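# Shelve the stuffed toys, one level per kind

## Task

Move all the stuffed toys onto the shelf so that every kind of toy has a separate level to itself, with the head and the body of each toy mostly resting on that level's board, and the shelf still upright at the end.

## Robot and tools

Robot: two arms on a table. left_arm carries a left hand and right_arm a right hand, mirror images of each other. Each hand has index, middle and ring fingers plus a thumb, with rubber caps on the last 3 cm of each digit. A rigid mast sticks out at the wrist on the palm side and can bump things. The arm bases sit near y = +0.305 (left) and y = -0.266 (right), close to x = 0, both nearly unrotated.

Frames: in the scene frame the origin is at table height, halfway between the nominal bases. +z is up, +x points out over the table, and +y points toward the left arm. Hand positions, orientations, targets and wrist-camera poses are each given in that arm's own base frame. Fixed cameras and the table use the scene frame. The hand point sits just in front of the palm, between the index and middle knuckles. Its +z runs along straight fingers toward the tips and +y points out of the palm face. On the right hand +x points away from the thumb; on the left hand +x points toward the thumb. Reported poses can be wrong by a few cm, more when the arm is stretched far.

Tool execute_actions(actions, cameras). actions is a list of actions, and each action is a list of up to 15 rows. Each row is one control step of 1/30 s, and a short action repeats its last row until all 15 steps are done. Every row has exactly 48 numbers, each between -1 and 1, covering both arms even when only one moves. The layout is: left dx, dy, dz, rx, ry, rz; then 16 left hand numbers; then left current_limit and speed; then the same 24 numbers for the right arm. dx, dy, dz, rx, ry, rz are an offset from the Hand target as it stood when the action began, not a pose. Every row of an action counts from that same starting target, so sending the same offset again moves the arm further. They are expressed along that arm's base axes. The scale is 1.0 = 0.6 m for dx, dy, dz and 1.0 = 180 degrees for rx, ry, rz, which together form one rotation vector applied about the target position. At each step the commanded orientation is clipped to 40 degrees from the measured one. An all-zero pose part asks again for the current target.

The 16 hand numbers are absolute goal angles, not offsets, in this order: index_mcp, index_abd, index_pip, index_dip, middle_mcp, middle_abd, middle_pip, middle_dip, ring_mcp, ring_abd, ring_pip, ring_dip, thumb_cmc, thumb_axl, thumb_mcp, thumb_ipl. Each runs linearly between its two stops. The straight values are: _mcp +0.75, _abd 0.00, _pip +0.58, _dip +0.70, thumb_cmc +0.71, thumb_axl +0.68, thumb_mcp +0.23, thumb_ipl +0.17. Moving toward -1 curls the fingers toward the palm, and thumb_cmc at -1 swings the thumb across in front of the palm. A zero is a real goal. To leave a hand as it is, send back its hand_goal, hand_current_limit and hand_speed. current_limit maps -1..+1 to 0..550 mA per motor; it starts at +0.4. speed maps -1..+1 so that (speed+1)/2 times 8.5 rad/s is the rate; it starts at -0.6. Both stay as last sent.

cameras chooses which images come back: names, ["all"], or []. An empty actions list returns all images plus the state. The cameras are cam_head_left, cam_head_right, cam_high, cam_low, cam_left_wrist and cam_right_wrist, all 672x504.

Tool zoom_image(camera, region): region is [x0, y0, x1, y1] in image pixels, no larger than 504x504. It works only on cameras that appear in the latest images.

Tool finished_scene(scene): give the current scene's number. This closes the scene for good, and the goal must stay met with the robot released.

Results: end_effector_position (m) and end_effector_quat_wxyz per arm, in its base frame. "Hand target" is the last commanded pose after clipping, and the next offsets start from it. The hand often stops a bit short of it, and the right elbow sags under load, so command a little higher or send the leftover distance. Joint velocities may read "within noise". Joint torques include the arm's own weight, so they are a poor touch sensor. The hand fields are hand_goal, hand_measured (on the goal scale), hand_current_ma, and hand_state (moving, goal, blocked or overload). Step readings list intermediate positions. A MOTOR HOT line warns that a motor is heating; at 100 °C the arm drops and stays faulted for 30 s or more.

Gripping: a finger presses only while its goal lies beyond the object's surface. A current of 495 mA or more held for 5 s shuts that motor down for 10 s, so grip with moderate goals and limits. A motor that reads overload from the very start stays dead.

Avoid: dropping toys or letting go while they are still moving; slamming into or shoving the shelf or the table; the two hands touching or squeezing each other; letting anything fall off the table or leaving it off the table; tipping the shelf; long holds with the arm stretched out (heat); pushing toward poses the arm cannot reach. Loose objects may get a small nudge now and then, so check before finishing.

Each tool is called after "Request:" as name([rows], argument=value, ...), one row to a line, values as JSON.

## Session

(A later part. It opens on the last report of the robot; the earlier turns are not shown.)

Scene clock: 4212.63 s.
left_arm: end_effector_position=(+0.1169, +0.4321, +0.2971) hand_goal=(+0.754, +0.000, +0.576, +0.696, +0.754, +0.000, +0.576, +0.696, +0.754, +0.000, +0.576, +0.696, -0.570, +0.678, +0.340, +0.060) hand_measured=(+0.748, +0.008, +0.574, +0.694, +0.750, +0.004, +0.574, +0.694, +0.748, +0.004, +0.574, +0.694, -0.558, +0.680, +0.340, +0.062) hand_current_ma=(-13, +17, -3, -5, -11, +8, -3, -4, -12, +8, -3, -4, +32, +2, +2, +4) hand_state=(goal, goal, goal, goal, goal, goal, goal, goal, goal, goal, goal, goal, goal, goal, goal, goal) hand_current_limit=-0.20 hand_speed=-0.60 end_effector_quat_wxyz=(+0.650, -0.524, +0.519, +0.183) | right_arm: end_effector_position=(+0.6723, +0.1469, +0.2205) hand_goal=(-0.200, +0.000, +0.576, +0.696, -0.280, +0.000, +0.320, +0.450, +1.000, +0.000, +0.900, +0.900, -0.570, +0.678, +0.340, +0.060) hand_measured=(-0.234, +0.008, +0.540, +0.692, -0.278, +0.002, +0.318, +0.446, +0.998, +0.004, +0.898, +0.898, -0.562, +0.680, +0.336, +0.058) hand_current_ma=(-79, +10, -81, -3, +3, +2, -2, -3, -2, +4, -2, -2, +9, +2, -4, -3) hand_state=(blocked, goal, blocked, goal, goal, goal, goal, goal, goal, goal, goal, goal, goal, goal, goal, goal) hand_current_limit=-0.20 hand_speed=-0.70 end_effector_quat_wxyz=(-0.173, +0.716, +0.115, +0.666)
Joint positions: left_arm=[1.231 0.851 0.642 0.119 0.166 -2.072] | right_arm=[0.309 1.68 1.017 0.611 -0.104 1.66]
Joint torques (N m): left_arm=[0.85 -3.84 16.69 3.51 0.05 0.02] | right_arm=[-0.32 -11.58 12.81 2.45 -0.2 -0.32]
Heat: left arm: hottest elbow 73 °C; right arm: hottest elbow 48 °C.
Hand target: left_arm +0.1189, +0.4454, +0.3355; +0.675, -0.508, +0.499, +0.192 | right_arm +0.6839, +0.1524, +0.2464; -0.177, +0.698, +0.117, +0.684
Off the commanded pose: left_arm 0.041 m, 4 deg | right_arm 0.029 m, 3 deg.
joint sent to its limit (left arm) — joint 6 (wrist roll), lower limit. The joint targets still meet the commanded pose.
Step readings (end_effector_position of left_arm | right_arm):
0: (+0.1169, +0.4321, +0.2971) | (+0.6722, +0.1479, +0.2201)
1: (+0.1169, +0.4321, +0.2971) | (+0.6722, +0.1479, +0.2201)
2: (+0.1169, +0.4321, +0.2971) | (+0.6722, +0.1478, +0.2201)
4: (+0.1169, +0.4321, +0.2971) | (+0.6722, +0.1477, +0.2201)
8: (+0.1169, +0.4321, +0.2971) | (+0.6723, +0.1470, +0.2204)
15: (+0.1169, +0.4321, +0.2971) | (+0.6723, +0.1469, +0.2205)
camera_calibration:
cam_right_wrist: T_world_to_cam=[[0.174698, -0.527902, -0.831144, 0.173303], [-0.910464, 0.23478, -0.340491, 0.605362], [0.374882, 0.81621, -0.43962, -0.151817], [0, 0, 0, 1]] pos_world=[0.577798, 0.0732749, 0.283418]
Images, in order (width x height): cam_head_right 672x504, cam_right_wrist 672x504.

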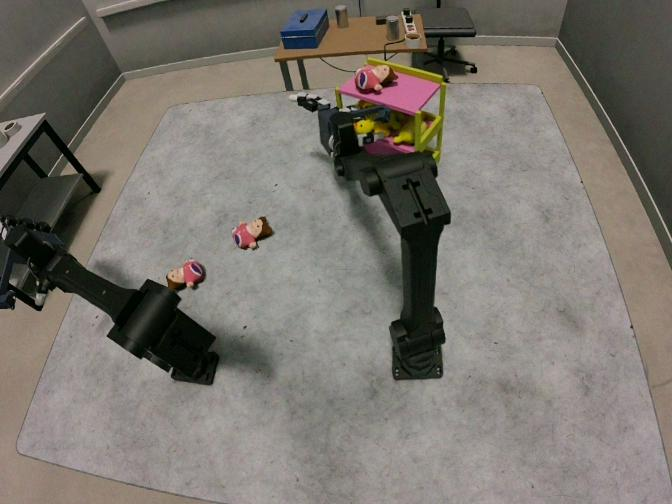

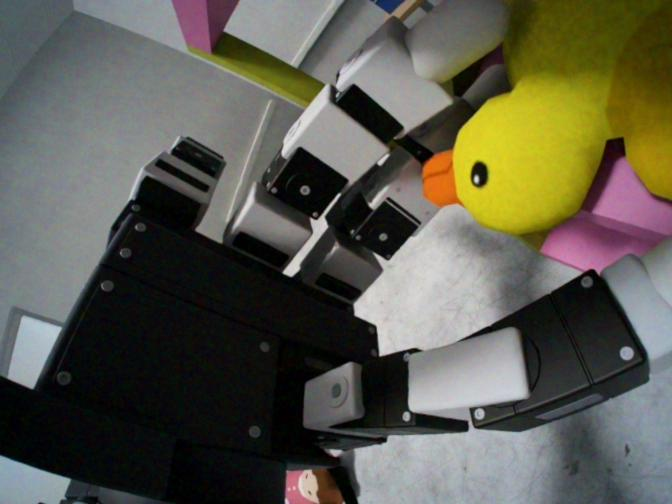

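Request:
execute_actions([
  [[0,0,0,0,0,0,0.754,0,0.576,0.696,0.754,0,0.576,0.696,0.754,0,0.576,0.696,-0.57,0.678,0.34,0.06,-0.2,-0.6,-0.0428,0.026,0.045,0,0,0,-0.24,0,0.55,0.69,-0.28,0,0.32,0.45,1,0,0.9,0.9,-0.57,0.678,0.34,0.06,-0.2,-0.7]],
], cameras=["cam_head_right","cam_right_wrist","cam_low"])

Request:
zoom_image(camera="cam_head_right", region=[320, 50, 460, 190])

Scene clock: 4218.03 s.
left_arm: end_effector_position=(+0.1169, +0.4321, +0.2971) hand_goal=(+0.754, +0.000, +0.576, +0.696, +0.754, +0.000, +0.576, +0.696, +0.754, +0.000, +0.576, +0.696, -0.570, +0.678, +0.340, +0.060) hand_measured=(+0.748, +0.008, +0.574, +0.694, +0.750, +0.004, +0.574, +0.694, +0.748, +0.004, +0.574, +0.694, -0.558, +0.680, +0.340, +0.062) hand_current_ma=(-13, +17, -3, -5, -11, +8, -3, -4, -12, +8, -3, -4, +32, +2, +2, +4) hand_state=(goal, goal, goal, goal, goal, goal, goal, goal, goal, goal, goal, goal, goal, goal, goal, goal) hand_current_limit=-0.20 hand_speed=-0.60 end_effector_quat_wxyz=(+0.650, -0.524, +0.519, +0.183) | right_arm: end_effector_position=(+0.6560, +0.1634, +0.2626) hand_goal=(-0.240, +0.000, +0.550, +0.690, -0.280, +0.000, +0.320, +0.450, +1.000, +0.000, +0.900, +0.900, -0.570, +0.678, +0.340, +0.060) hand_measured=(-0.246, +0.008, +0.546, +0.692, -0.278, +0.002, +0.318, +0.446, +0.998, +0.004, +0.898, +0.898, -0.562, +0.680, +0.338, +0.058) hand_current_ma=(-8, +10, -5, +2, +2, +2, -2, -3, -2, +4, -2, -2, +11, +2, -3, -3) hand_state=(goal, goal, goal, goal, goal, goal, goal, goal, goal, goal, goal, goal, goal, goal, goal, goal) hand_current_limit=-0.20 hand_speed=-0.70 end_effector_quat_wxyz=(-0.176, +0.702, +0.116, +0.680)
Joint positions: left_arm=[1.231 0.851 0.642 0.119 0.166 -2.072] | right_arm=[0.35 1.602 1.017 0.572 -0.066 1.66]
Joint torques (N m): left_arm=[0.32 -3.9 16.47 3.51 0.05 0] | right_arm=[0.21 -11.63 11.43 1.59 0.12 -0.32]
Heat: left arm: hottest elbow 73 °C; right arm: hottest elbow 48 °C.
Hand target: left_arm +0.1189, +0.4454, +0.3355; +0.675, -0.508, +0.499, +0.192 | right_arm +0.6582, +0.1680, +0.2735; -0.177, +0.697, +0.117, +0.685
Off the commanded pose: left_arm 0.041 m, 4 deg | right_arm 0.012 m, 1 deg.
joint sent to its limit (left arm) — joint 6 (wrist roll), lower limit. The joint targets still meet the commanded pose.
Step readings (end_effector_position of left_arm | right_arm):
0: (+0.1169, +0.4321, +0.2971) | (+0.6723, +0.1469, +0.2205)
1: (+0.1169, +0.4321, +0.2971) | (+0.6723, +0.1467, +0.2205)
2: (+0.1169, +0.4321, +0.2971) | (+0.6721, +0.1465, +0.2209)
4: (+0.1169, +0.4321, +0.2971) | (+0.6698, +0.1478, +0.2235)
8: (+0.1169, +0.4321, +0.2971) | (+0.6624, +0.1575, +0.2420)
15: (+0.1169, +0.4321, +0.2971) | (+0.6562, +0.1635, +0.2637)
camera_calibration:
cam_right_wrist: T_world_to_cam=[[0.207912, -0.517594, -0.829981, 0.1961], [-0.897425, 0.236601, -0.372356, 0.600646], [0.389104, 0.822263, -0.415309, -0.157357], [0, 0, 0, 1]] pos_world=[0.559491, 0.0887759, 0.321062]
Images, in order (width x height): cam_head_right 672x504, cam_low 672x504, cam_right_wrist 672x504.

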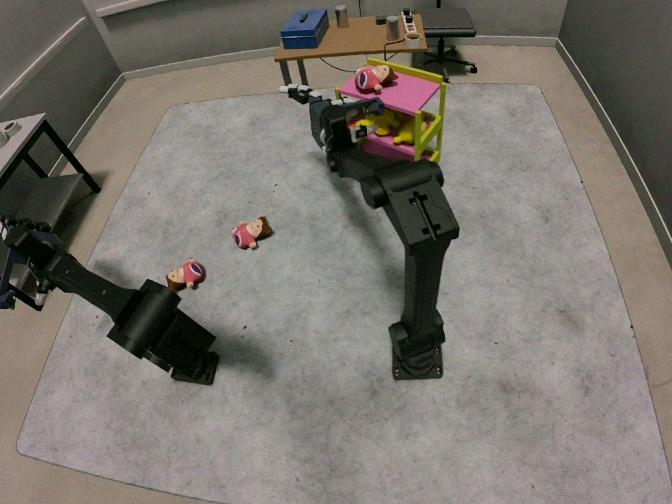

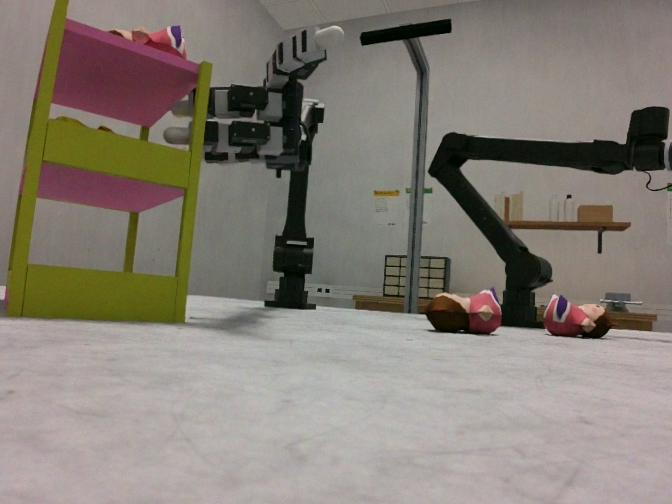

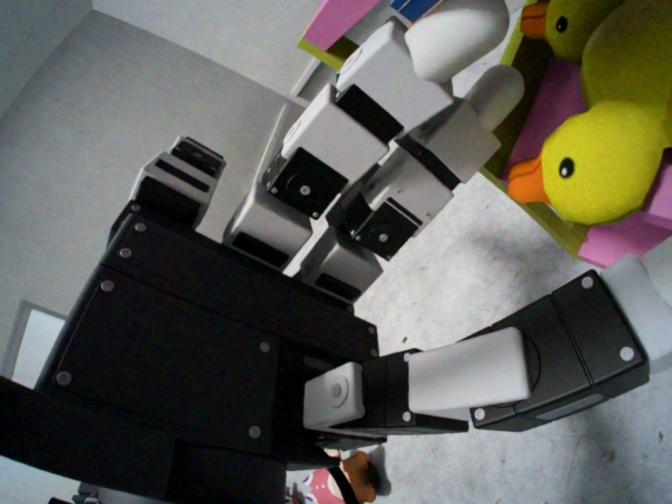

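Scaled by 3.600 from the camera's 672x504 image, which has a finer 960x720 frame.

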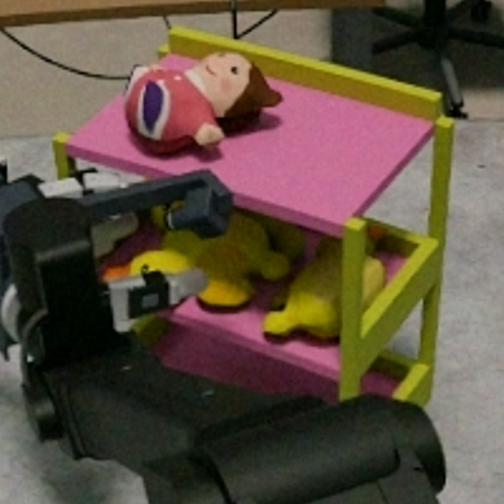

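Request:
execute_actions([
  [[0,0,0,0,0,0,0.754,0,0.576,0.696,0.754,0,0.576,0.696,0.754,0,0.576,0.696,-0.57,0.678,0.34,0.06,-0.2,-0.6,-0.09,0.055,0.0,0,0,0,-0.24,0,0.55,0.69,-0.28,0,0.32,0.45,1,0,0.9,0.9,-0.57,0.678,0.34,0.06,-0.2,-0.7]],
  [[0,0,0,0,0,0,0.754,0,0.576,0.696,0.754,0,0.576,0.696,0.754,0,0.576,0.696,-0.57,0.678,0.34,0.06,-0.2,-0.6,-0.1,0.06,0.05,0,0,0,-0.24,0,0.55,0.69,-0.28,0,0.32,0.45,1,0,0.9,0.9,-0.57,0.678,0.34,0.06,-0.2,-0.7]],
], cameras=["cam_head_left","cam_head_right","cam_low"])

Request:
zoom_image(camera="cam_head_right", region=[320, 50, 460, 190])

Request:
zoom_image(camera="cam_head_left", region=[310, 60, 460, 210])

Scene clock: 4227.67 s.
left_arm: end_effector_position=(+0.1169, +0.4321, +0.2971) hand_goal=(+0.754, +0.000, +0.576, +0.696, +0.754, +0.000, +0.576, +0.696, +0.754, +0.000, +0.576, +0.696, -0.570, +0.678, +0.340, +0.060) hand_measured=(+0.748, +0.008, +0.574, +0.694, +0.750, +0.004, +0.574, +0.694, +0.748, +0.004, +0.574, +0.694, -0.558, +0.680, +0.340, +0.062) hand_current_ma=(-13, +17, -3, -5, -11, +8, -3, -4, -12, +8, -3, -4, +32, +2, +2, +4) hand_state=(goal, goal, goal, goal, goal, goal, goal, goal, goal, goal, goal, goal, goal, goal, goal, goal) hand_current_limit=-0.20 hand_speed=-0.60 end_effector_quat_wxyz=(+0.650, -0.524, +0.519, +0.183) | right_arm: end_effector_position=(+0.5454, +0.2410, +0.3090) hand_goal=(-0.240, +0.000, +0.550, +0.690, -0.280, +0.000, +0.320, +0.450, +1.000, +0.000, +0.900, +0.900, -0.570, +0.678, +0.340, +0.060) hand_measured=(-0.240, +0.008, +0.548, +0.692, -0.278, +0.002, +0.318, +0.446, +0.998, +0.004, +0.898, +0.898, -0.562, +0.680, +0.338, +0.058) hand_current_ma=(+0, +10, -2, +2, +1, +2, -1, -3, -1, +4, -2, -2, +11, +2, -2, -3) hand_state=(goal, goal, goal, goal, goal, goal, goal, goal, goal, goal, goal, goal, goal, goal, goal, goal) hand_current_limit=-0.20 hand_speed=-0.70 end_effector_quat_wxyz=(-0.182, +0.692, +0.117, +0.689)
Joint positions: left_arm=[1.231 0.851 0.642 0.119 0.166 -2.072] | right_arm=[0.607 1.383 0.894 0.505 0.181 1.66]
Joint torques (N m): left_arm=[0.56 -4.31 16.5 3.52 0.04 0.05] | right_arm=[-0.26 -9.23 9.59 1.55 0.13 -0.32]
Heat: left arm: hottest elbow 73 °C; right arm: hottest elbow 48 °C.
Hand target: left_arm +0.1189, +0.4454, +0.3355; +0.675, -0.508, +0.499, +0.192 | right_arm +0.5442, +0.2371, +0.3035; -0.177, +0.697, +0.117, +0.684
Off the commanded pose: left_arm 0.041 m, 4 deg | right_arm 0.007 m, 1 deg.
joint sent to its limit (left arm) — joint 6 (wrist roll), lower limit. The joint targets still meet the commanded pose.
Step readings (end_effector_position of left_arm | right_arm):
0: (+0.1169, +0.4321, +0.2971) | (+0.6560, +0.1634, +0.2626)
1: (+0.1169, +0.4321, +0.2971) | (+0.6560, +0.1631, +0.2626)
2: (+0.1169, +0.4321, +0.2971) | (+0.6547, +0.1621, +0.2627)
4: (+0.1169, +0.4321, +0.2971) | (+0.6467, +0.1640, +0.2615)
8: (+0.1169, +0.4321, +0.2971) | (+0.6205, +0.1889, +0.2610)
15: (+0.1169, +0.4321, +0.2971) | (+0.6074, +0.2079, +0.2698)
16: (+0.1169, +0.4321, +0.2971) | (+0.6071, +0.2072, +0.2699)
17: (+0.1169, +0.4321, +0.2971) | (+0.6048, +0.2043, +0.2699)
19: (+0.1169, +0.4321, +0.2971) | (+0.5940, +0.2020, +0.2705)
23: (+0.1169, +0.4321, +0.2971) | (+0.5640, +0.2243, +0.2870)
30: (+0.1169, +0.4321, +0.2971) | (+0.5457, +0.2420, +0.3112)
Images, in order (width x height): cam_head_left 672x504, cam_head_right 672x504, cam_low 672x504.

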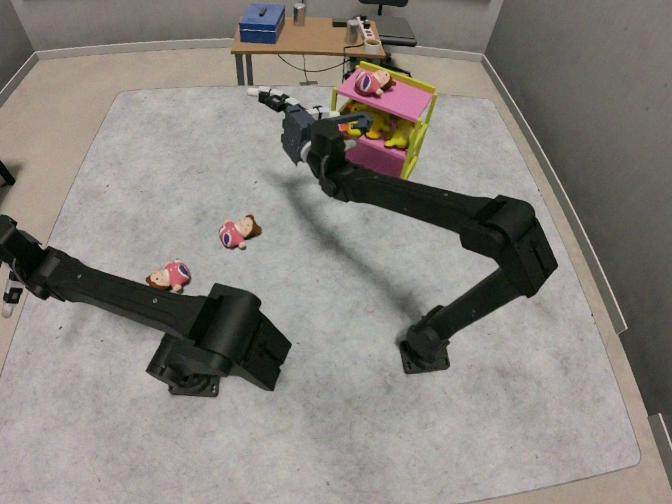

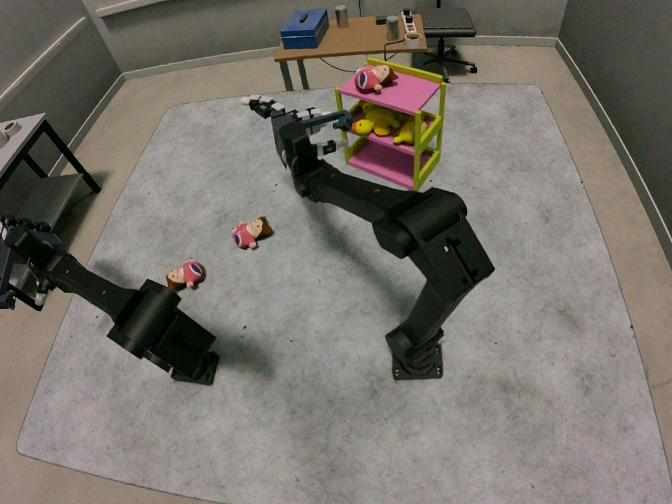

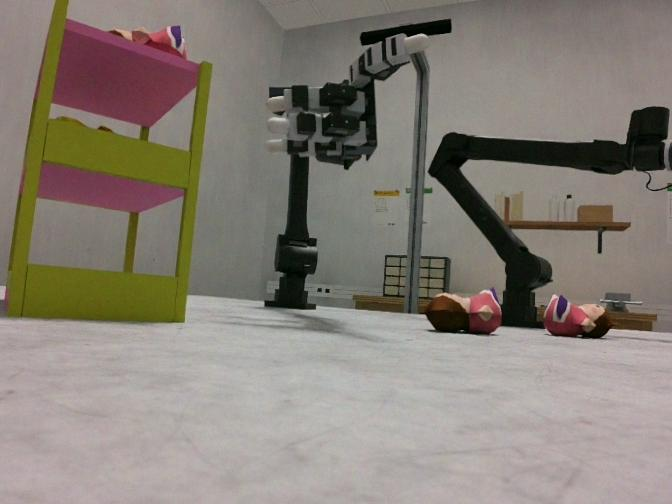

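Scaled by 3.600 from the camera's 672x504 image, which has a finer 960x720 frame.

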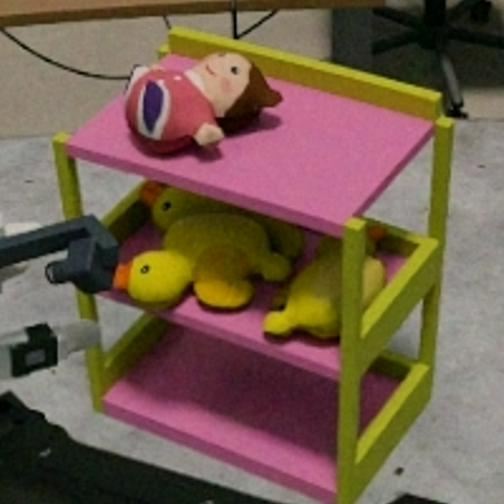

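Scaled by 3.360 from the camera's 672x504 image, which has a finer 960x720 frame.

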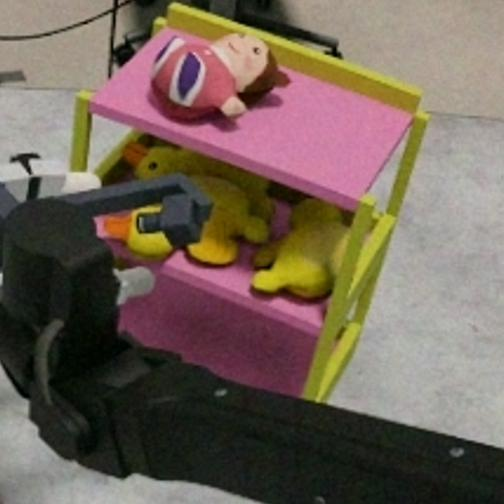

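Request:
execute_actions([
  [[0,0,0,0,0,0,0.754,0,0.576,0.696,0.754,0,0.576,0.696,0.754,0,0.576,0.696,-0.57,0.678,0.34,0.06,-0.2,-0.6,-0.085,-0.03,-0.02,0.0193,-0.0014,-0.1045,-0.24,0,0.55,0.69,-0.28,0,-0.1,0.2,0.4,0,-0.1,0.2,-0.57,0.678,0.34,0.06,0,-0.4]],
  [[0,0,0,0,0,0,0.754,0,0.576,0.696,0.754,0,0.576,0.696,0.754,0,0.576,0.696,-0.57,0.678,0.34,0.06,-0.2,-0.6,-0.068,-0.058,-0.028,0.0193,-0.0014,-0.1045,0.3,0,0.576,0.696,-0.3,0,-0.6,0,-0.3,0,-0.6,0,-0.57,0.678,0.34,0.06,0,-0.4]],
  [[0,0,0,0,0,0,0.754,0,0.576,0.696,0.754,0,0.576,0.696,0.754,0,0.576,0.696,-0.57,0.678,0.34,0.06,-0.2,-0.6,-0.051,-0.059,-0.036,0.0193,-0.0014,-0.1045,0.754,0,0.576,0.696,-0.3,0,-0.6,0,-0.3,0,-0.6,0,-0.57,0.678,0.34,0.06,0,-0.4]],
], cameras=["cam_head_left","cam_head_right","cam_low","cam_right_wrist"])

Request:
zoom_image(camera="cam_head_right", region=[320, 50, 460, 190])

Request:
zoom_image(camera="cam_head_left", region=[310, 60, 460, 210])

Scene clock: 4279.00 s.
left_arm: end_effector_position=(+0.1169, +0.4321, +0.2971) hand_goal=(+0.754, +0.000, +0.576, +0.696, +0.754, +0.000, +0.576, +0.696, +0.754, +0.000, +0.576, +0.696, -0.570, +0.678, +0.340, +0.060) hand_measured=(+0.748, +0.008, +0.574, +0.694, +0.750, +0.004, +0.574, +0.694, +0.748, +0.004, +0.574, +0.694, -0.558, +0.680, +0.340, +0.062) hand_current_ma=(-13, +17, -3, -5, -11, +8, -3, -4, -12, +8, -3, -4, +32, +2, +2, +4) hand_state=(goal, goal, goal, goal, goal, goal, goal, goal, goal, goal, goal, goal, goal, goal, goal, goal) hand_current_limit=-0.20 hand_speed=-0.60 end_effector_quat_wxyz=(+0.650, -0.524, +0.519, +0.183) | right_arm: end_effector_position=(+0.4170, +0.1482, +0.2458) hand_goal=(+0.754, +0.000, +0.576, +0.696, -0.300, +0.000, -0.600, +0.000, -0.300, +0.000, -0.600, +0.000, -0.570, +0.678, +0.340, +0.060) hand_measured=(+0.746, +0.008, +0.574, +0.694, -0.298, +0.002, -0.598, +0.004, -0.298, +0.004, -0.596, +0.002, -0.562, +0.680, +0.338, +0.058) hand_current_ma=(-10, +10, -2, -2, +1, +2, +2, +3, +1, +4, +3, +2, +11, +2, -2, -2) hand_state=(goal, goal, goal, goal, goal, goal, goal, goal, goal, goal, goal, goal, goal, goal, goal, goal) hand_current_limit=0.00 hand_speed=-0.40 end_effector_quat_wxyz=(+0.115, +0.655, -0.271, +0.696)
Joint positions: left_arm=[1.231 0.851 0.642 0.119 0.166 -2.072] | right_arm=[0.778 1.473 0.846 0.605 1.335 1.821]
Joint torques (N m): left_arm=[0.56 -3.72 16.49 3.44 0.05 0.01] | right_arm=[-1.2 -8.88 10.4 1.25 0.17 -0.19]
Heat: left arm: hottest elbow 73 °C; right arm: hottest elbow 46 °C.
Hand target: left_arm +0.1189, +0.4454, +0.3355; +0.675, -0.508, +0.499, +0.192 | right_arm +0.4219, +0.1489, +0.2531; +0.108, +0.647, -0.285, +0.699
Off the commanded pose: left_arm 0.041 m, 4 deg | right_arm 0.009 m, 2 deg.
joint sent to its limit (left arm) — joint 6 (wrist roll), lower limit. The joint targets still meet the commanded pose.
Step readings (end_effector_position of left_arm | right_arm):
0: (+0.1169, +0.4321, +0.2971) | (+0.5454, +0.2410, +0.3090)
1: (+0.1169, +0.4321, +0.2971) | (+0.5453, +0.2382, +0.3087)
2: (+0.1169, +0.4321, +0.2971) | (+0.5424, +0.2299, +0.3074)
4: (+0.1169, +0.4321, +0.2971) | (+0.5287, +0.2128, +0.3009)
8: (+0.1169, +0.4321, +0.2971) | (+0.5033, +0.2104, +0.2879)
15: (+0.1169, +0.4321, +0.2971) | (+0.4918, +0.2178, +0.2892)
16: (+0.1169, +0.4321, +0.2971) | (+0.4909, +0.2151, +0.2893)
17: (+0.1169, +0.4321, +0.2971) | (+0.4862, +0.2073, +0.2889)
19: (+0.1169, +0.4321, +0.2971) | (+0.4723, +0.1902, +0.2875)
23: (+0.1169, +0.4321, +0.2971) | (+0.4571, +0.1802, +0.2826)
30: (+0.1169, +0.4321, +0.2971) | (+0.4528, +0.1815, +0.2749)
31: (+0.1169, +0.4321, +0.2971) | (+0.4515, +0.1799, +0.2745)
32: (+0.1169, +0.4321, +0.2971) | (+0.4452, +0.1738, +0.2734)
34: (+0.1169, +0.4321, +0.2971) | (+0.4302, +0.1594, +0.2687)
38: (+0.1169, +0.4321, +0.2971) | (+0.4190, +0.1501, +0.2557)
45: (+0.1169, +0.4321, +0.2971) | (+0.4170, +0.1483, +0.2467)
camera_calibration:
cam_right_wrist: T_world_to_cam=[[-0.24243, -0.3643, -0.899173, 0.406038], [-0.282133, 0.913239, -0.293932, 0.00737482], [0.928239, 0.182429, -0.324178, -0.211282], [0, 0, 0, 1]] pos_world=[0.296637, 0.179729, 0.298773]
Images, in order (width x height): cam_head_left 672x504, cam_head_right 672x504, cam_low 672x504, cam_right_wrist 672x504.

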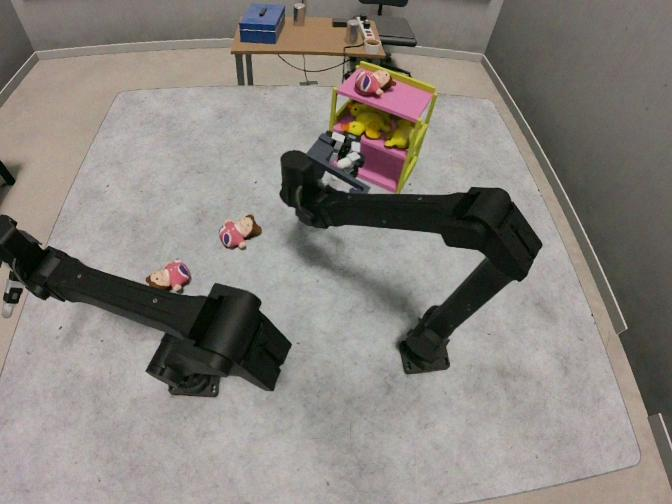

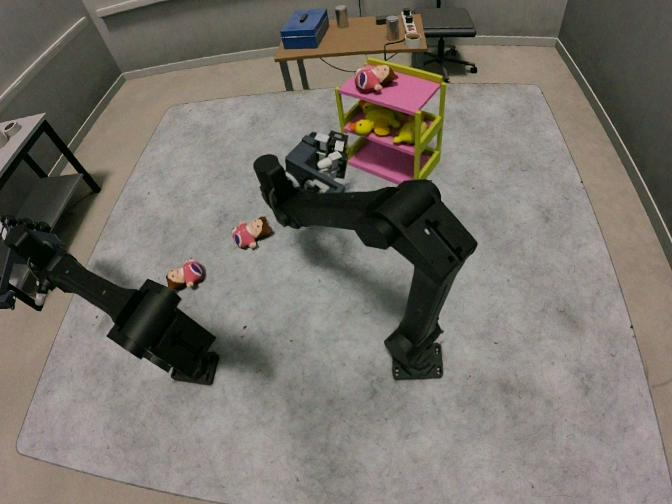

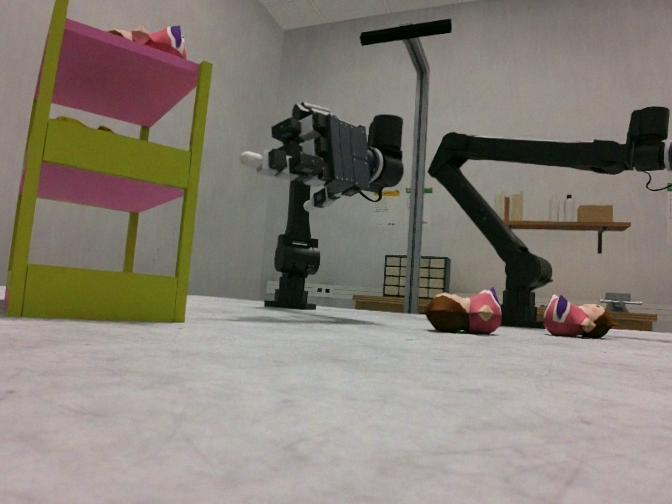

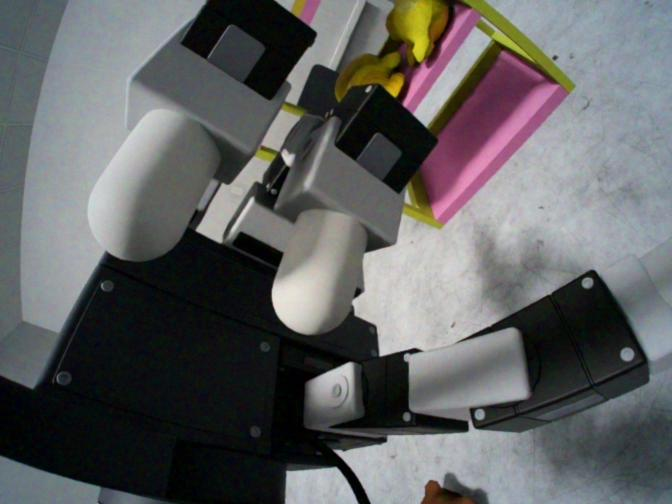

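Scaled by 3.600 from the camera's 672x504 image, which has a finer 960x720 frame.

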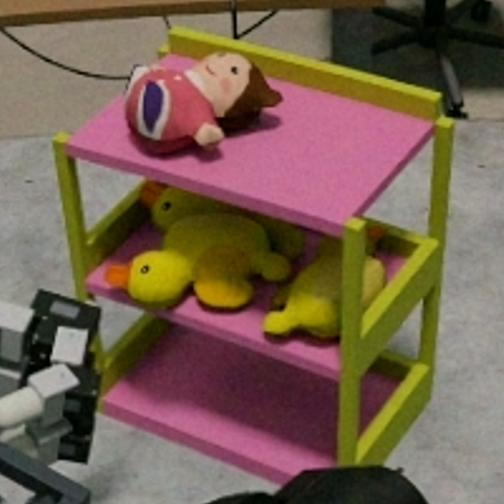

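Scaled by 3.360 from the camera's 672x504 image, which has a finer 960x720 frame.

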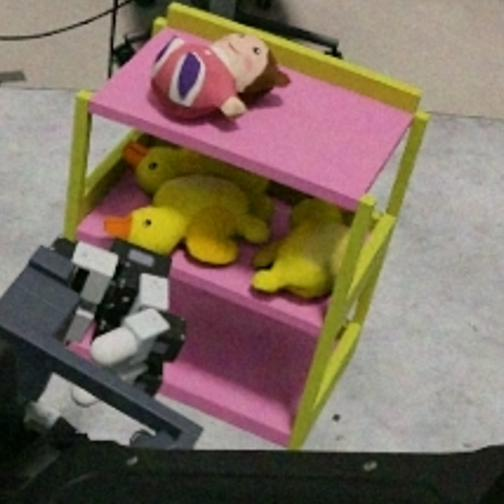

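Request:
execute_actions([
  [[0,0,0,0,0,0,0.754,0,0.576,0.696,0.754,0,0.576,0.696,0.754,0,0.576,0.696,-0.57,0.678,0.34,0.06,-0.2,-0.6,0,0,-0.067,0,0,0,0.754,0,0.576,0.696,-0.3,0,-0.6,0,-0.3,0,-0.6,0,-0.57,0.678,0.34,0.06,0,-0.4]],
  [[0,0,0,0,0,0,0.754,0,0.576,0.696,0.754,0,0.576,0.696,0.754,0,0.576,0.696,-0.57,0.678,0.34,0.06,-0.2,-0.6,0.063,-0.0404,0.01,0,0,0,0.754,0,0.576,0.696,-0.3,0,-0.6,0,-0.3,0,-0.6,0,-0.57,0.678,0.34,0.06,0,-0.4]],
], cameras=["cam_head_left","cam_head_right"])

Request:
zoom_image(camera="cam_head_right", region=[320, 50, 460, 190])

Request:
zoom_image(camera="cam_head_left", region=[310, 60, 460, 210])

Scene clock: 4299.10 s.
left_arm: end_effector_position=(+0.1169, +0.4321, +0.2971) hand_goal=(+0.754, +0.000, +0.576, +0.696, +0.754, +0.000, +0.576, +0.696, +0.754, +0.000, +0.576, +0.696, -0.570, +0.678, +0.340, +0.060) hand_measured=(+0.748, +0.008, +0.574, +0.694, +0.750, +0.004, +0.574, +0.694, +0.748, +0.004, +0.574, +0.694, -0.558, +0.680, +0.340, +0.062) hand_current_ma=(-13, +17, -3, -5, -11, +8, -3, -4, -12, +8, -3, -4, +32, +2, +2, +4) hand_state=(goal, goal, goal, goal, goal, goal, goal, goal, goal, goal, goal, goal, goal, goal, goal, goal) hand_current_limit=-0.20 hand_speed=-0.60 end_effector_quat_wxyz=(+0.650, -0.524, +0.519, +0.183) | right_arm: end_effector_position=(+0.4505, +0.1155, +0.2085) hand_goal=(+0.754, +0.000, +0.576, +0.696, -0.300, +0.000, -0.600, +0.000, -0.300, +0.000, -0.600, +0.000, -0.570, +0.678, +0.340, +0.060) hand_measured=(+0.750, +0.008, +0.574, +0.694, -0.300, +0.002, -0.598, +0.004, -0.300, +0.004, -0.596, +0.002, -0.562, +0.680, +0.338, +0.058) hand_current_ma=(-4, +10, -2, -2, +1, +2, +2, +3, +1, +4, +3, +2, +11, +2, -1, -2) hand_state=(goal, goal, goal, goal, goal, goal, goal, goal, goal, goal, goal, goal, goal, goal, goal, goal) hand_current_limit=0.00 hand_speed=-0.40 end_effector_quat_wxyz=(+0.121, +0.655, -0.280, +0.691)
Joint positions: left_arm=[1.231 0.851 0.642 0.119 0.166 -2.072] | right_arm=[0.67 1.555 0.828 0.681 1.246 1.845]
Joint torques (N m): left_arm=[0.56 -4.42 16.69 3.47 0.06 -0.04] | right_arm=[-0.73 -8.53 10.96 1.74 -0.09 -0.43]
Heat: left arm: hottest elbow 73 °C; right arm: hottest elbow 47 °C.
Hand target: left_arm +0.1189, +0.4454, +0.3355; +0.675, -0.508, +0.499, +0.192 | right_arm +0.4597, +0.1245, +0.2190; +0.108, +0.647, -0.286, +0.699
Off the commanded pose: left_arm 0.041 m, 4 deg | right_arm 0.017 m, 2 deg.
joint sent to its limit (left arm) — joint 6 (wrist roll), lower limit. The joint targets still meet the commanded pose.
Step readings (end_effector_position of left_arm | right_arm):
0: (+0.1169, +0.4321, +0.2971) | (+0.4170, +0.1482, +0.2457)
1: (+0.1169, +0.4321, +0.2971) | (+0.4171, +0.1482, +0.2457)
2: (+0.1169, +0.4321, +0.2971) | (+0.4172, +0.1484, +0.2451)
4: (+0.1169, +0.4321, +0.2971) | (+0.4186, +0.1499, +0.2416)
8: (+0.1169, +0.4321, +0.2971) | (+0.4210, +0.1522, +0.2271)
15: (+0.1169, +0.4321, +0.2971) | (+0.4210, +0.1523, +0.2140)
16: (+0.1169, +0.4321, +0.2971) | (+0.4216, +0.1523, +0.2141)
17: (+0.1169, +0.4321, +0.2971) | (+0.4240, +0.1524, +0.2141)
19: (+0.1169, +0.4321, +0.2971) | (+0.4329, +0.1475, +0.2137)
23: (+0.1169, +0.4321, +0.2971) | (+0.4454, +0.1247, +0.2124)
30: (+0.1169, +0.4321, +0.2971) | (+0.4504, +0.1154, +0.2087)
Images, in order (width x height): cam_head_left 672x504, cam_head_right 672x504.

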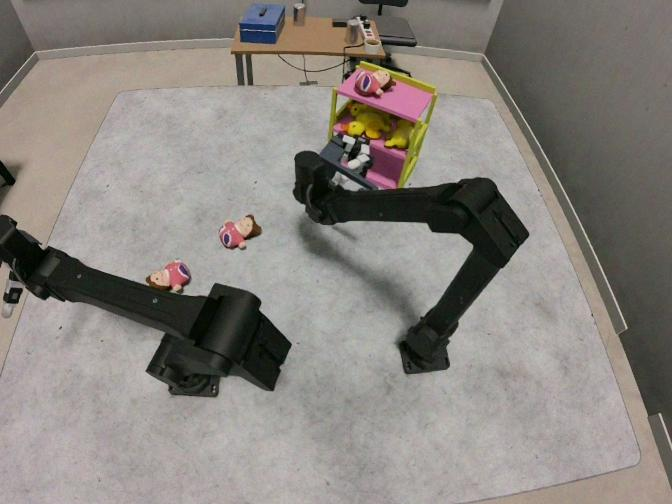

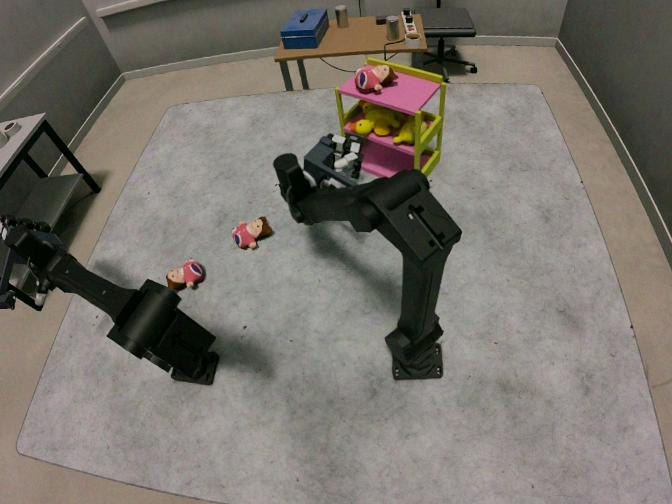

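Scaled by 3.600 from the camera's 672x504 image, which has a finer 960x720 frame.

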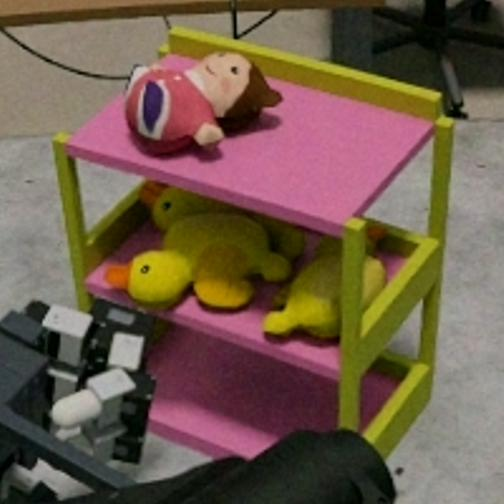

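Scaled by 3.360 from the camera's 672x504 image, which has a finer 960x720 frame.

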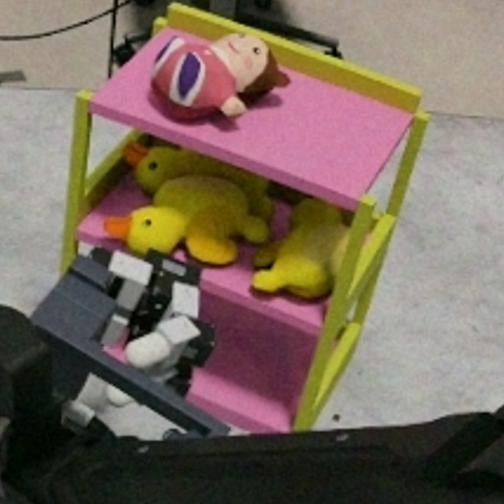

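Request:
execute_actions([
  [[0,0,0,0,0,0,0.754,0,0.576,0.696,0.754,0,0.576,0.696,0.754,0,0.576,0.696,-0.57,0.678,0.34,0.06,-0.2,-0.6,0.0158,0.0247,-0.004,0,0,0,0.754,0,0.576,0.696,-0.3,0,-0.6,0,-0.3,0,-0.6,0,-0.57,0.678,0.34,0.06,0,-0.4]],
  [[0,0,0,0,0,0,0.754,0,0.576,0.696,0.754,0,0.576,0.696,0.754,0,0.576,0.696,-0.57,0.678,0.34,0.06,-0.2,-0.6,0.031,-0.0198,0.0,0,0,0,0.754,0,0.576,0.696,-0.3,0,-0.6,0,-0.3,0,-0.6,0,-0.57,0.678,0.34,0.06,0,-0.4]],
], cameras=["cam_head_left","cam_head_right","cam_right_wrist"])

Request:
zoom_image(camera="cam_head_right", region=[320, 50, 460, 190])

Request:
zoom_image(camera="cam_head_left", region=[310, 60, 460, 210])

Scene clock: 4314.77 s.
left_arm: end_effector_position=(+0.1169, +0.4321, +0.2971) hand_goal=(+0.754, +0.000, +0.576, +0.696, +0.754, +0.000, +0.576, +0.696, +0.754, +0.000, +0.576, +0.696, -0.570, +0.678, +0.340, +0.060) hand_measured=(+0.748, +0.008, +0.574, +0.694, +0.750, +0.004, +0.574, +0.694, +0.748, +0.004, +0.574, +0.694, -0.558, +0.680, +0.340, +0.062) hand_current_ma=(-13, +17, -3, -5, -11, +8, -3, -4, -12, +8, -3, -4, +32, +2, +2, +4) hand_state=(goal, goal, goal, goal, goal, goal, goal, goal, goal, goal, goal, goal, goal, goal, goal, goal) hand_current_limit=-0.20 hand_speed=-0.60 end_effector_quat_wxyz=(+0.650, -0.524, +0.519, +0.183) | right_arm: end_effector_position=(+0.4703, +0.1169, +0.1978) hand_goal=(+0.754, +0.000, +0.576, +0.696, -0.300, +0.000, -0.600, +0.000, -0.300, +0.000, -0.600, +0.000, -0.570, +0.678, +0.340, +0.060) hand_measured=(+0.750, +0.008, +0.574, +0.694, -0.300, +0.002, -0.598, +0.004, -0.300, +0.004, -0.596, +0.002, -0.562, +0.680, +0.338, +0.058) hand_current_ma=(-4, +10, -2, -2, +1, +2, +2, +3, +1, +4, +3, +2, +11, +2, -1, -2) hand_state=(goal, goal, goal, goal, goal, goal, goal, goal, goal, goal, goal, goal, goal, goal, goal, goal) hand_current_limit=0.00 hand_speed=-0.40 end_effector_quat_wxyz=(+0.125, +0.661, -0.272, +0.688)
Joint positions: left_arm=[1.231 0.851 0.642 0.119 0.166 -2.072] | right_arm=[0.646 1.611 0.865 0.681 1.214 1.843]
Joint torques (N m): left_arm=[0.32 -4.07 16.5 3.6 0.06 0] | right_arm=[-1.08 -9.47 13.04 1.57 -0.07 -0.41]
Heat: left arm: hottest elbow 73 °C; right arm: hottest elbow 47 °C.
Hand target: left_arm +0.1189, +0.4454, +0.3355; +0.675, -0.508, +0.499, +0.192 | right_arm +0.4877, +0.1275, +0.2165; +0.108, +0.647, -0.286, +0.699
Off the commanded pose: left_arm 0.041 m, 4 deg | right_arm 0.028 m, 3 deg.
joint sent to its limit (left arm) — joint 6 (wrist roll), lower limit. The joint targets still meet the commanded pose.
Step readings (end_effector_position of left_arm | right_arm):
0: (+0.1169, +0.4321, +0.2971) | (+0.4505, +0.1155, +0.2085)
1: (+0.1169, +0.4321, +0.2971) | (+0.4505, +0.1155, +0.2084)
2: (+0.1169, +0.4321, +0.2971) | (+0.4505, +0.1157, +0.2081)
4: (+0.1169, +0.4321, +0.2971) | (+0.4508, +0.1172, +0.2054)
8: (+0.1169, +0.4321, +0.2971) | (+0.4532, +0.1217, +0.1979)
15: (+0.1169, +0.4321, +0.2971) | (+0.4542, +0.1244, +0.1955)
16: (+0.1169, +0.4321, +0.2971) | (+0.4544, +0.1246, +0.1958)
17: (+0.1169, +0.4321, +0.2971) | (+0.4555, +0.1251, +0.1962)
19: (+0.1169, +0.4321, +0.2971) | (+0.4594, +0.1258, +0.1970)
23: (+0.1169, +0.4321, +0.2971) | (+0.4671, +0.1214, +0.1988)
30: (+0.1169, +0.4321, +0.2971) | (+0.4702, +0.1169, +0.1982)
camera_calibration:
cam_right_wrist: T_world_to_cam=[[-0.268753, -0.366285, -0.890846, 0.375412], [-0.27805, 0.915002, -0.292335, 0.0343252], [0.922204, 0.169134, -0.347755, -0.261436], [0, 0, 0, 1]] pos_world=[0.351534, 0.150318, 0.253553]
Images, in order (width x height): cam_head_left 672x504, cam_head_right 672x504, cam_right_wrist 672x504.

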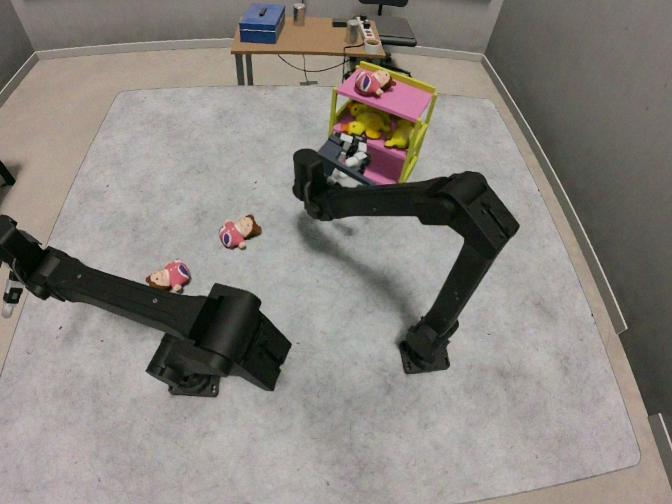

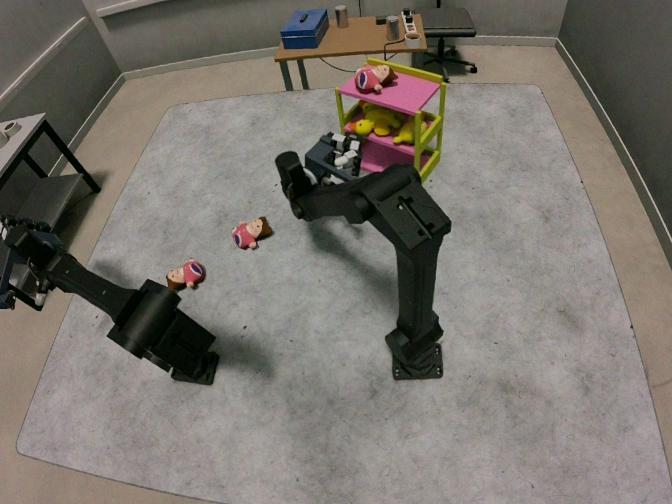

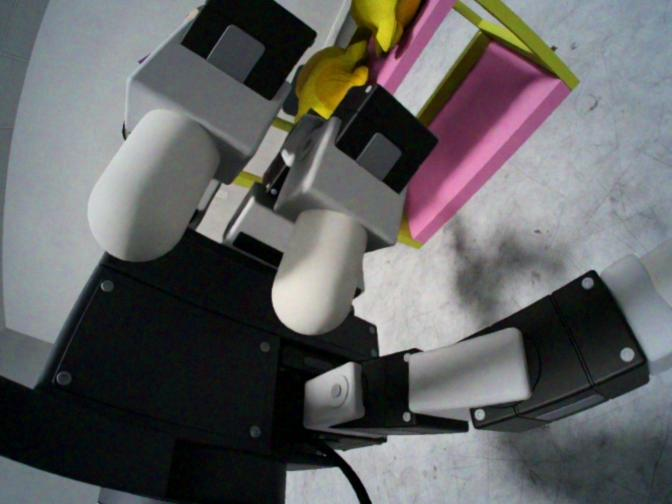

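Scaled by 3.600 from the camera's 672x504 image, which has a finer 960x720 frame.

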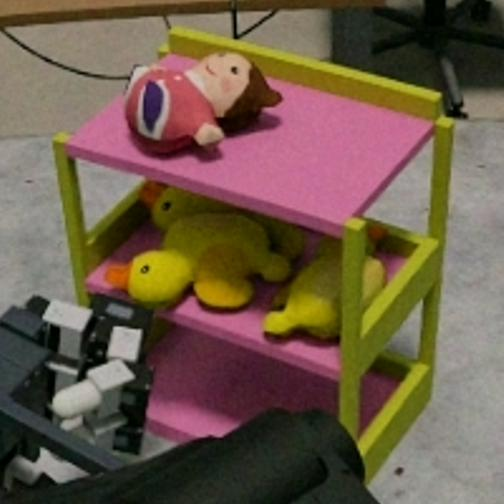

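Scaled by 3.360 from the camera's 672x504 image, which has a finer 960x720 frame.

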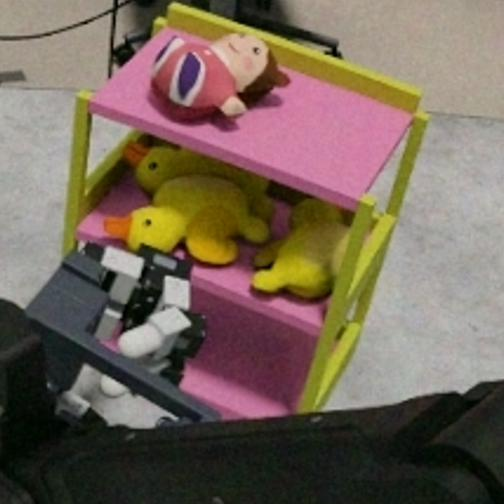

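Request:
execute_actions([
  [[0,0,0,0,0,0,0.754,0,0.576,0.696,0.754,0,0.576,0.696,0.754,0,0.576,0.696,-0.57,0.678,0.34,0.06,-0.2,-0.6,0.035,-0.0225,0.012,0,0,0,0.754,0,0.576,0.696,-0.3,0,-0.6,0,-0.3,0,-0.6,0,-0.57,0.678,0.34,0.06,0,-0.4]],
], cameras=["cam_head_left","cam_head_right"])

Request:
zoom_image(camera="cam_head_right", region=[320, 50, 460, 190])

Request:
zoom_image(camera="cam_head_left", region=[310, 60, 460, 210])

Scene clock: 4325.60 s.
left_arm: end_effector_position=(+0.1169, +0.4321, +0.2971) hand_goal=(+0.754, +0.000, +0.576, +0.696, +0.754, +0.000, +0.576, +0.696, +0.754, +0.000, +0.576, +0.696, -0.570, +0.678, +0.340, +0.060) hand_measured=(+0.748, +0.008, +0.574, +0.694, +0.750, +0.004, +0.574, +0.694, +0.748, +0.004, +0.574, +0.694, -0.558, +0.680, +0.340, +0.062) hand_current_ma=(-13, +17, -3, -5, -11, +8, -3, -4, -12, +8, -3, -4, +32, +2, +2, +4) hand_state=(goal, goal, goal, goal, goal, goal, goal, goal, goal, goal, goal, goal, goal, goal, goal, goal) hand_current_limit=-0.20 hand_speed=-0.60 end_effector_quat_wxyz=(+0.650, -0.524, +0.519, +0.183) | right_arm: end_effector_position=(+0.4917, +0.1056, +0.2049) hand_goal=(+0.754, +0.000, +0.576, +0.696, -0.300, +0.000, -0.600, +0.000, -0.300, +0.000, -0.600, +0.000, -0.570, +0.678, +0.340, +0.060) hand_measured=(+0.752, +0.008, +0.574, +0.694, -0.300, +0.002, -0.598, +0.004, -0.300, +0.004, -0.596, +0.002, -0.562, +0.680, +0.338, +0.058) hand_current_ma=(-2, +10, -1, -1, +1, +2, +2, +3, +1, +4, +3, +2, +11, +2, -1, -2) hand_state=(goal, goal, goal, goal, goal, goal, goal, goal, goal, goal, goal, goal, goal, goal, goal, goal) hand_current_limit=0.00 hand_speed=-0.40 end_effector_quat_wxyz=(+0.117, +0.657, -0.277, +0.691)
Joint positions: left_arm=[1.231 0.851 0.642 0.119 0.166 -2.072] | right_arm=[0.599 1.62 0.897 0.681 1.165 1.84]
Joint torques (N m): left_arm=[0.73 -4.31 16.57 3.47 0.03 0.01] | right_arm=[-1.26 -9.64 13.35 0.83 -0.07 -0.37]
Heat: left arm: hottest elbow 73 °C; right arm: hottest elbow 48 °C.
Hand target: left_arm +0.1189, +0.4454, +0.3355; +0.675, -0.508, +0.499, +0.192 | right_arm +0.5088, +0.1140, +0.2237; +0.108, +0.647, -0.286, +0.699
Off the commanded pose: left_arm 0.041 m, 4 deg | right_arm 0.027 m, 2 deg.
joint sent to its limit (left arm) — joint 6 (wrist roll), lower limit. The joint targets still meet the commanded pose.
Step readings (end_effector_position of left_arm | right_arm):
0: (+0.1169, +0.4321, +0.2971) | (+0.4703, +0.1169, +0.1978)
1: (+0.1169, +0.4321, +0.2971) | (+0.4706, +0.1172, +0.1978)
2: (+0.1169, +0.4321, +0.2971) | (+0.4721, +0.1169, +0.1979)
4: (+0.1169, +0.4321, +0.2971) | (+0.4776, +0.1165, +0.1990)
8: (+0.1169, +0.4321, +0.2971) | (+0.4875, +0.1092, +0.2041)
15: (+0.1169, +0.4321, +0.2971) | (+0.4915, +0.1054, +0.2060)
Images, in order (width x height): cam_head_left 672x504, cam_head_right 672x504.

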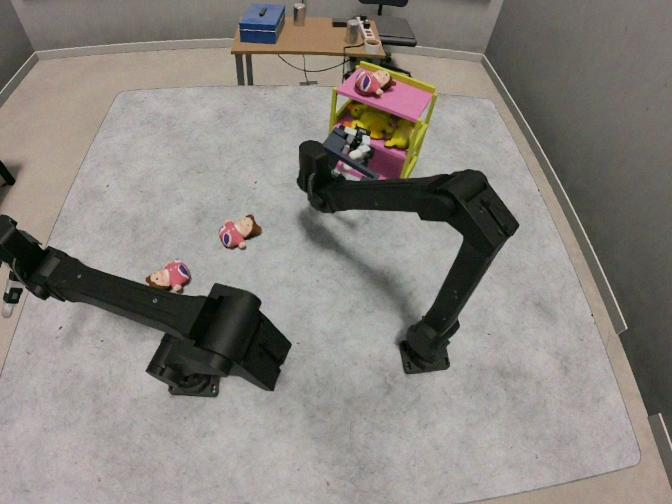

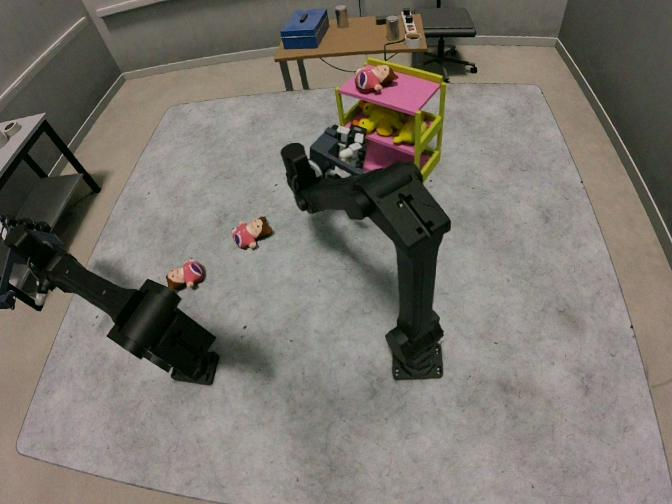

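Scaled by 3.600 from the camera's 672x504 image, which has a finer 960x720 frame.

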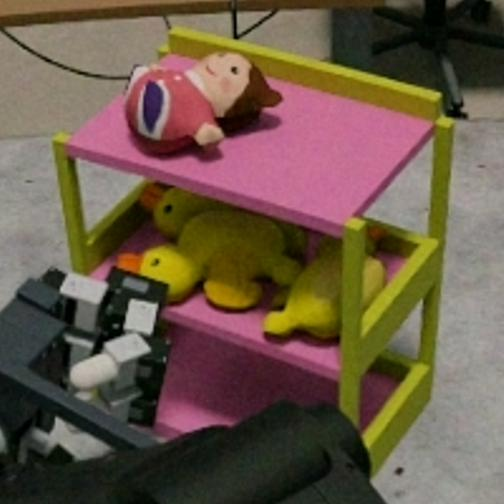

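Scaled by 3.360 from the camera's 672x504 image, which has a finer 960x720 frame.

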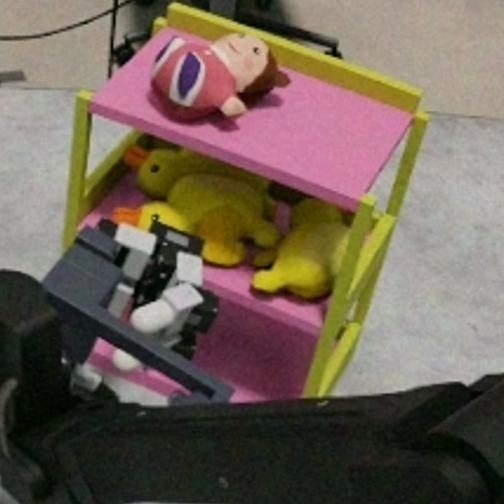

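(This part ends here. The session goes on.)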